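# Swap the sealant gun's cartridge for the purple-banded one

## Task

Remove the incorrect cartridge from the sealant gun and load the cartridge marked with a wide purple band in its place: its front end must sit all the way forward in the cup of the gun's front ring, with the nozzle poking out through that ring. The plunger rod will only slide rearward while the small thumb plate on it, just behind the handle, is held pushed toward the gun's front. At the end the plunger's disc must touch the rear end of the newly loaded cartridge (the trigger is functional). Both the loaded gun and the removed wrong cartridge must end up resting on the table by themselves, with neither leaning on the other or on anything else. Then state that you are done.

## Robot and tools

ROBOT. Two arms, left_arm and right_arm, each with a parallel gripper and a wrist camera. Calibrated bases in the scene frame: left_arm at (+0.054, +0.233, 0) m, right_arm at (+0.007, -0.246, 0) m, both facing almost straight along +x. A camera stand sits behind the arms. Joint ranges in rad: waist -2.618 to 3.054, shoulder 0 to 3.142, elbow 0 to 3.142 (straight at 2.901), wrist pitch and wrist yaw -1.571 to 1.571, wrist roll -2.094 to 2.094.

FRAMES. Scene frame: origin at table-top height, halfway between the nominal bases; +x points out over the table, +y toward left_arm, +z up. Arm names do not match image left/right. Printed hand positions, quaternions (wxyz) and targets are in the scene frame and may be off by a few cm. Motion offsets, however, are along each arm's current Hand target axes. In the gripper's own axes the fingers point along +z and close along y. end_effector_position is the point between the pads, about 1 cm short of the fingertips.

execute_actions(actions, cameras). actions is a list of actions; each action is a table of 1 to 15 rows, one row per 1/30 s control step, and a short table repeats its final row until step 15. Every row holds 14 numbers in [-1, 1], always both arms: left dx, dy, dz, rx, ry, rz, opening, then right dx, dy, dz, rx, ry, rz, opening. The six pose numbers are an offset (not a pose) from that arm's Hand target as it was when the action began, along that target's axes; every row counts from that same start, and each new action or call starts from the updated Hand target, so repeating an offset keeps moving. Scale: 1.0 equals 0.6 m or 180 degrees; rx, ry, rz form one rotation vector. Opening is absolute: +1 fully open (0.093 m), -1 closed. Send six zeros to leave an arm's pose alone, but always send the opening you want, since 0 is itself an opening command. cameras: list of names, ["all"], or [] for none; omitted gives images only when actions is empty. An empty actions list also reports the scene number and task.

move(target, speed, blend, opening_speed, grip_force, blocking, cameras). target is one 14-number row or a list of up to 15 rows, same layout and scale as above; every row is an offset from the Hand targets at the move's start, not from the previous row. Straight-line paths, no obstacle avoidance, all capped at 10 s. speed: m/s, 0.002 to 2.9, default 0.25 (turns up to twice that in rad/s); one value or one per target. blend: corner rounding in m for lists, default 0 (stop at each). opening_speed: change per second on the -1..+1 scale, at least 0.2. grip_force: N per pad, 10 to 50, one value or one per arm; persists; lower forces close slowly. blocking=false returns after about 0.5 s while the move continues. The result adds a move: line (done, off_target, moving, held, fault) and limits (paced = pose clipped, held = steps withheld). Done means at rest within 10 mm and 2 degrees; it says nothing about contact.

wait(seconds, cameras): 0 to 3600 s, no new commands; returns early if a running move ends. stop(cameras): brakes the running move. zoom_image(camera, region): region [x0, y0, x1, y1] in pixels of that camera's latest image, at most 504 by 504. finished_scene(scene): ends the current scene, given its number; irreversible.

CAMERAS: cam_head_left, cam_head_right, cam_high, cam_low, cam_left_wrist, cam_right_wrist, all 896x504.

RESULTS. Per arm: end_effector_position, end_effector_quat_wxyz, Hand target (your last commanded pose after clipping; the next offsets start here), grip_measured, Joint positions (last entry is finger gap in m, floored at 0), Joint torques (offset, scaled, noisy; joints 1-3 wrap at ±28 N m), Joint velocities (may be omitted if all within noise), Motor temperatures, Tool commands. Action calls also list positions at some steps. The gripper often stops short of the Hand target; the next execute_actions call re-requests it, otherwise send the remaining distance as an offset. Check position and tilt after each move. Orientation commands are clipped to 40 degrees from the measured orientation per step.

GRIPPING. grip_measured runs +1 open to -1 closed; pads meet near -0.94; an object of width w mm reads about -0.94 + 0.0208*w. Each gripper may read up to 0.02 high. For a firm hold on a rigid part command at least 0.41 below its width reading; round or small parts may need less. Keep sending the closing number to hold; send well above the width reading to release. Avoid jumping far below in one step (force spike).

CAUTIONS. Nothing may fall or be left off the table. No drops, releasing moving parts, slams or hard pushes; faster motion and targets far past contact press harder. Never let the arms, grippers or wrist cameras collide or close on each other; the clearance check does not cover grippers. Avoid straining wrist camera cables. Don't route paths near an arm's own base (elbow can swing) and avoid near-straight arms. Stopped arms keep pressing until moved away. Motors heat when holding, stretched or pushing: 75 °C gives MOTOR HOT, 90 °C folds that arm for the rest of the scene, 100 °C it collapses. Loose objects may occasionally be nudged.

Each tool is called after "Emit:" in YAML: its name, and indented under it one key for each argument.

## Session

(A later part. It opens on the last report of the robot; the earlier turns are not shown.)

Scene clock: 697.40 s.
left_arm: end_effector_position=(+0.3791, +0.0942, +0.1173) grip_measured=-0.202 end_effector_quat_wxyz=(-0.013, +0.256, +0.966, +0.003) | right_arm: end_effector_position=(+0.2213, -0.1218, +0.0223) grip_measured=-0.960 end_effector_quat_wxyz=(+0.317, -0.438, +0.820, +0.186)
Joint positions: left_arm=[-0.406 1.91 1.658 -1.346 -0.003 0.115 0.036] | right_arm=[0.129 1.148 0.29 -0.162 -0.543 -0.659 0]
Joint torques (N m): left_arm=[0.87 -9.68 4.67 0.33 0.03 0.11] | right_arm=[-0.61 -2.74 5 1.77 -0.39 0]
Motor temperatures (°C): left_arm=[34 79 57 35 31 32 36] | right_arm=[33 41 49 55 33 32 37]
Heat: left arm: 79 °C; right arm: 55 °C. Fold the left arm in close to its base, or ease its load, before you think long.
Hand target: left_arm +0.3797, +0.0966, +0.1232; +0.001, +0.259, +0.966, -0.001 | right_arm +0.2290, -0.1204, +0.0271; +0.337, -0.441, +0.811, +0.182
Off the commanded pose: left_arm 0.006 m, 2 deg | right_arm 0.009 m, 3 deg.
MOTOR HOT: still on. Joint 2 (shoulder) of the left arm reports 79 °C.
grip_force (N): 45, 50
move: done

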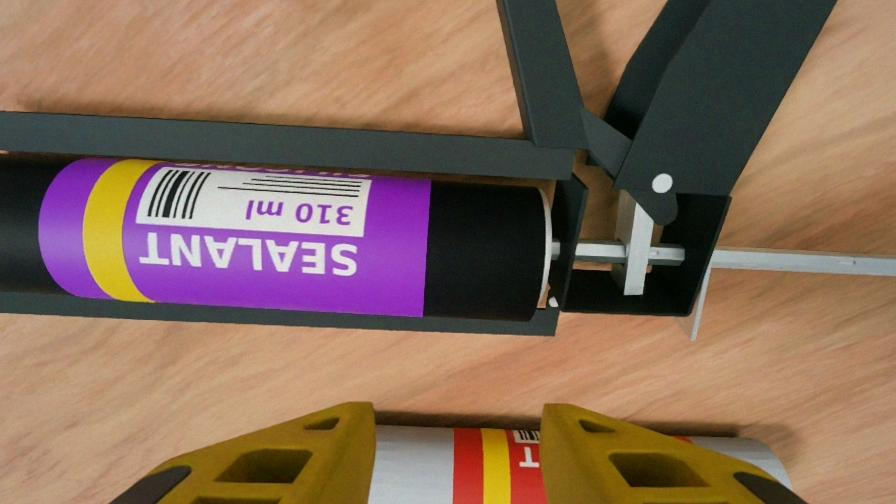

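Emit:
move:
  target:
    - [0.08,0.03,-0.05,0,0,-0.05,-0.2,0.0083,0.0075,-0.0013,0,0,0,-1]
    - [0.2468,0.0942,-0.1617,0,0,-0.1667,0,0.0083,0.0075,-0.0013,0,0,0,-0.1]
    - [0.2468,0.0942,-0.1617,0,0,-0.1667,0,-0.11,0.0075,-0.119,0,0,0,-0.1]
  speed: [0.2,0.3,0.15]
  cameras: ["all"]

Emit:
zoom_image:
  camera: "cam_high"
  region: [360, 210, 500, 370]

Scene clock: 705.77 s.
left_arm: end_effector_position=(+0.2848, +0.2181, +0.2218) grip_measured=-0.002 end_effector_quat_wxyz=(+0.073, +0.008, +0.997, -0.004) | right_arm: end_effector_position=(+0.2147, -0.1230, +0.1092) grip_measured=-0.102 end_effector_quat_wxyz=(+0.316, -0.435, +0.822, +0.188)
Joint positions: left_arm=[-0.065 1.345 1.473 -1.553 0 -0.047 0.045] | right_arm=[0.129 0.921 0.568 -0.669 -0.543 -0.651 0.04]
Joint torques (N m): left_arm=[0.88 -3.81 4.57 0.46 0.01 -0.1] | right_arm=[-0.44 -2.29 8.79 1.45 -0.35 -0.08]
Motor temperatures (°C): left_arm=[34 76 57 35 31 32 35] | right_arm=[33 41 49 55 33 32 37]
Heat: left arm: 76 °C; right arm: 55 °C. Fold the left arm in close to its base, or ease its load, before you think long.
Hand target: left_arm +0.2796, +0.2200, +0.2197; +0.001, +0.000, +1.000, -0.002 | right_arm +0.2230, -0.1211, +0.1242; +0.337, -0.441, +0.811, +0.182
Off the commanded pose: left_arm 0.006 m, 8 deg | right_arm 0.017 m, 3 deg.
MOTOR HOT: still on. Joint 2 (shoulder) of the left arm reports 76 °C.
joint sent to its limit (left arm) — joint 4 (wrist pitch), lower limit. The joint targets are off in orientation, not in position.
grip_force (N): 45, 50
move: off_target (left_arm, right_arm); target 2's new opening was sent with left_arm's hand 0.006 m and 8 deg from that target

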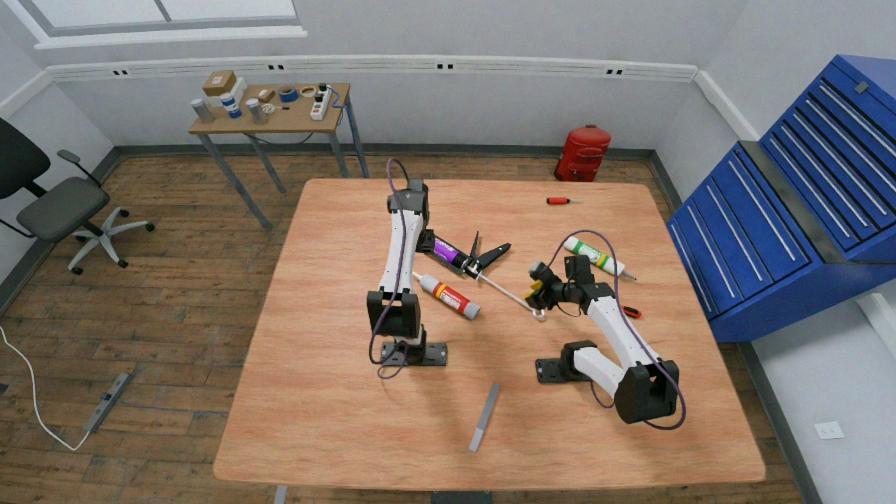

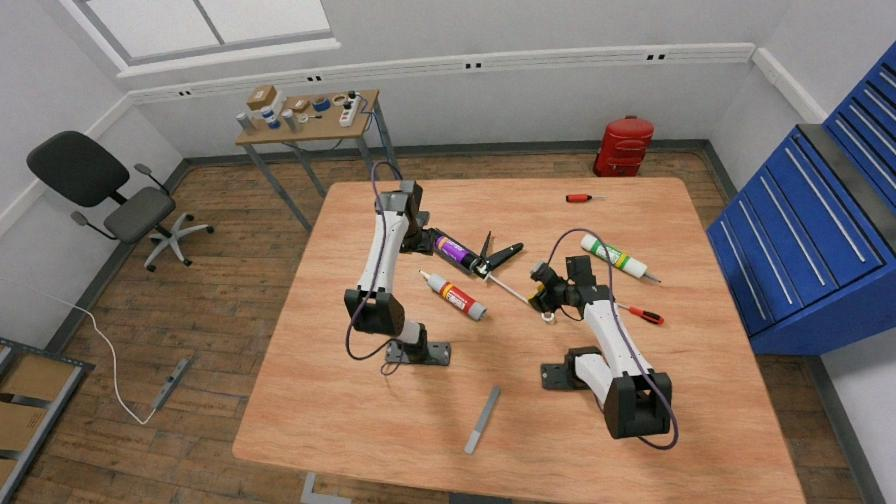

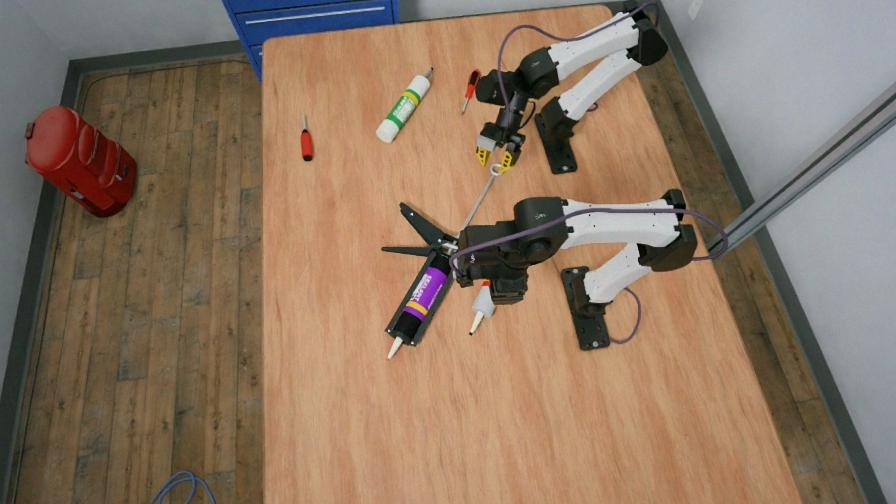

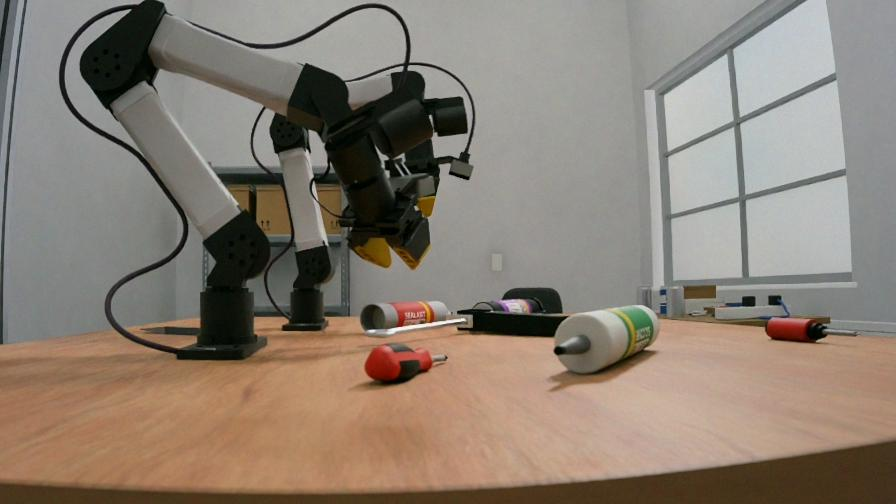

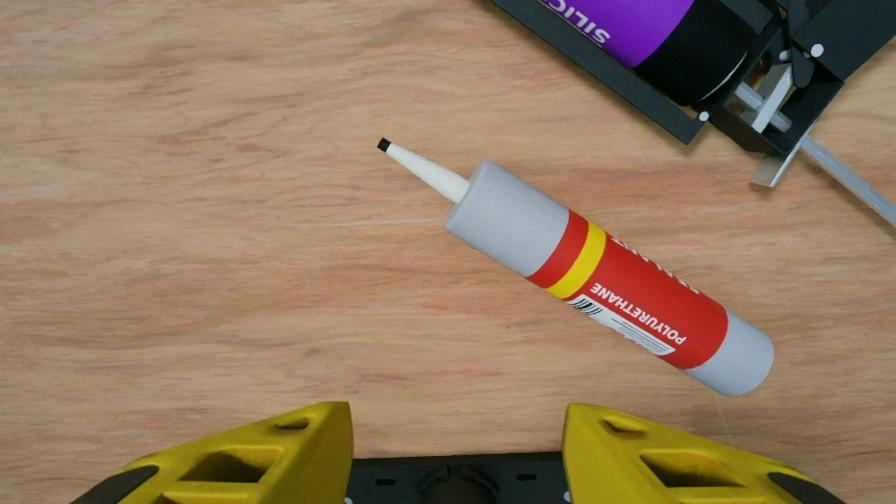

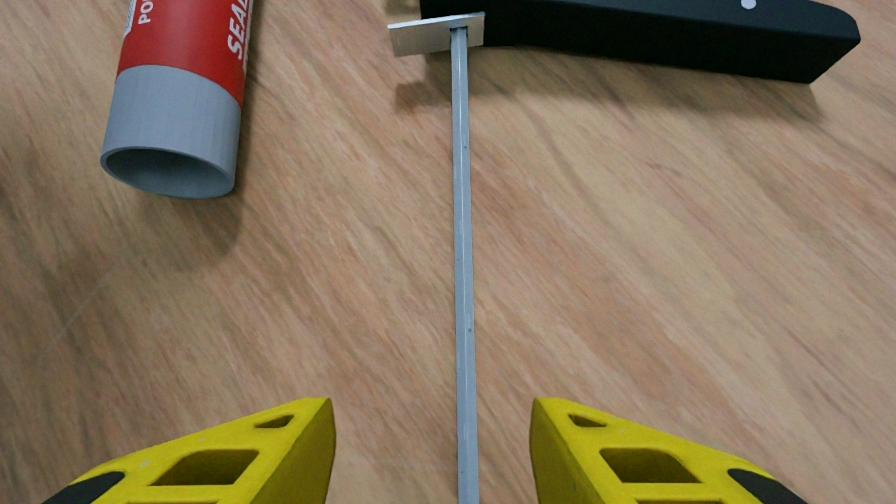

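Scaled by 3.150 from the camera's image (finer frame: 1280x720).

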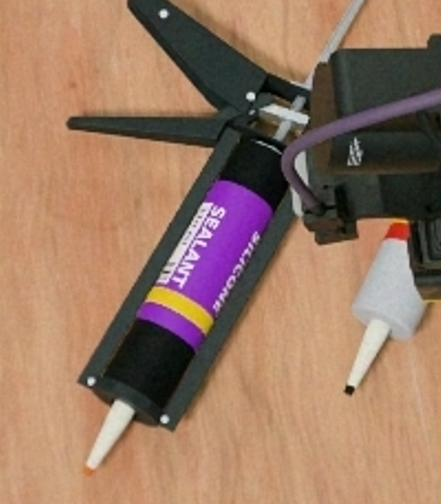

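Emit:
zoom_image:
  camera: "cam_high"
  region: [380, 300, 430, 365]

Scaled by 7.754 from the camera's image (finer frame: 1280x720).

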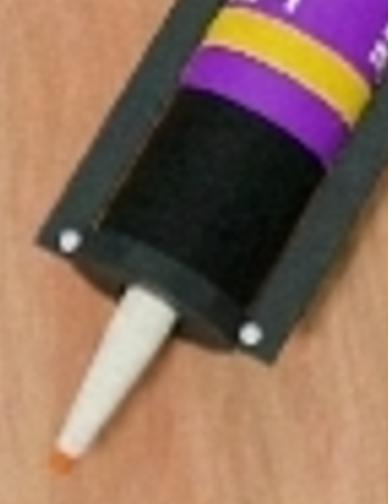

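Emit:
move:
  target: [-0.279,-0.0292,0.1828,0,0,-0.3239,0,0,0,0,0,0,0,-0.1]
  speed: 0.35
  cameras: ["cam_left_wrist"]

Emit:
zoom_image:
  camera: "cam_left_wrist"
  region: [340, 20, 660, 220]

Scene clock: 710.87 s.
left_arm: end_effector_position=(+0.4413, +0.2066, +0.1062) grip_measured=-0.002 end_effector_quat_wxyz=(-0.005, -0.485, +0.874, +0.002) | right_arm: end_effector_position=(+0.2145, -0.1230, +0.1091) grip_measured=-0.102 end_effector_quat_wxyz=(+0.315, -0.435, +0.822, +0.188)
Joint positions: left_arm=[-0.068 2.037 1.794 -1.338 0.001 -1.079 0.045] | right_arm=[0.129 0.921 0.568 -0.669 -0.543 -0.651 0.04]
Joint torques (N m): left_arm=[-0.7 -7.42 8.61 0.1 -0.05 -0.19] | right_arm=[-0.39 -2.33 8.75 1.41 -0.37 -0.08]
Motor temperatures (°C): left_arm=[34 73 57 35 31 32 35] | right_arm=[33 41 49 54 33 32 37]
Heat: left arm: 73 °C; right arm: 54 °C. Fold the left arm in close to its base, or ease its load, before you think long.
Hand target: left_arm +0.4471, +0.2020, +0.1102; +0.000, -0.487, +0.873, -0.002 | right_arm +0.2230, -0.1211, +0.1242; +0.337, -0.441, +0.811, +0.182
Off the commanded pose: left_arm 0.008 m, 1 deg | right_arm 0.017 m, 3 deg.
MOTOR HOT: still on. Joint 2 (shoulder) of the left arm reports 73 °C.
grip_force (N): 45, 50
move: done

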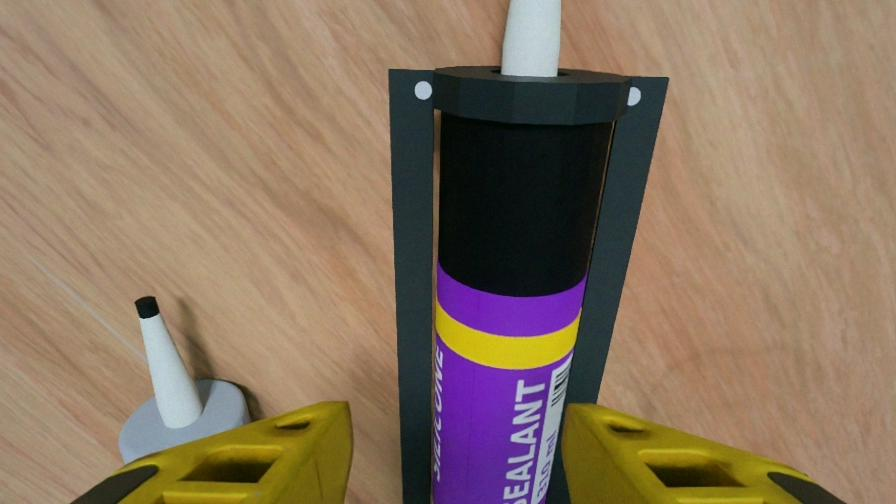

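Scaled by 1.575 from the camera's image (finer frame: 1280x720).

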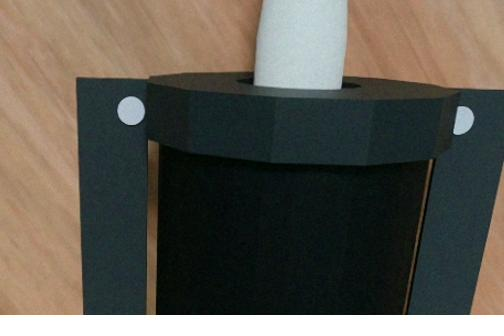

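Emit:
finished_scene:
  scene: 1

The scene is finished: the task was done.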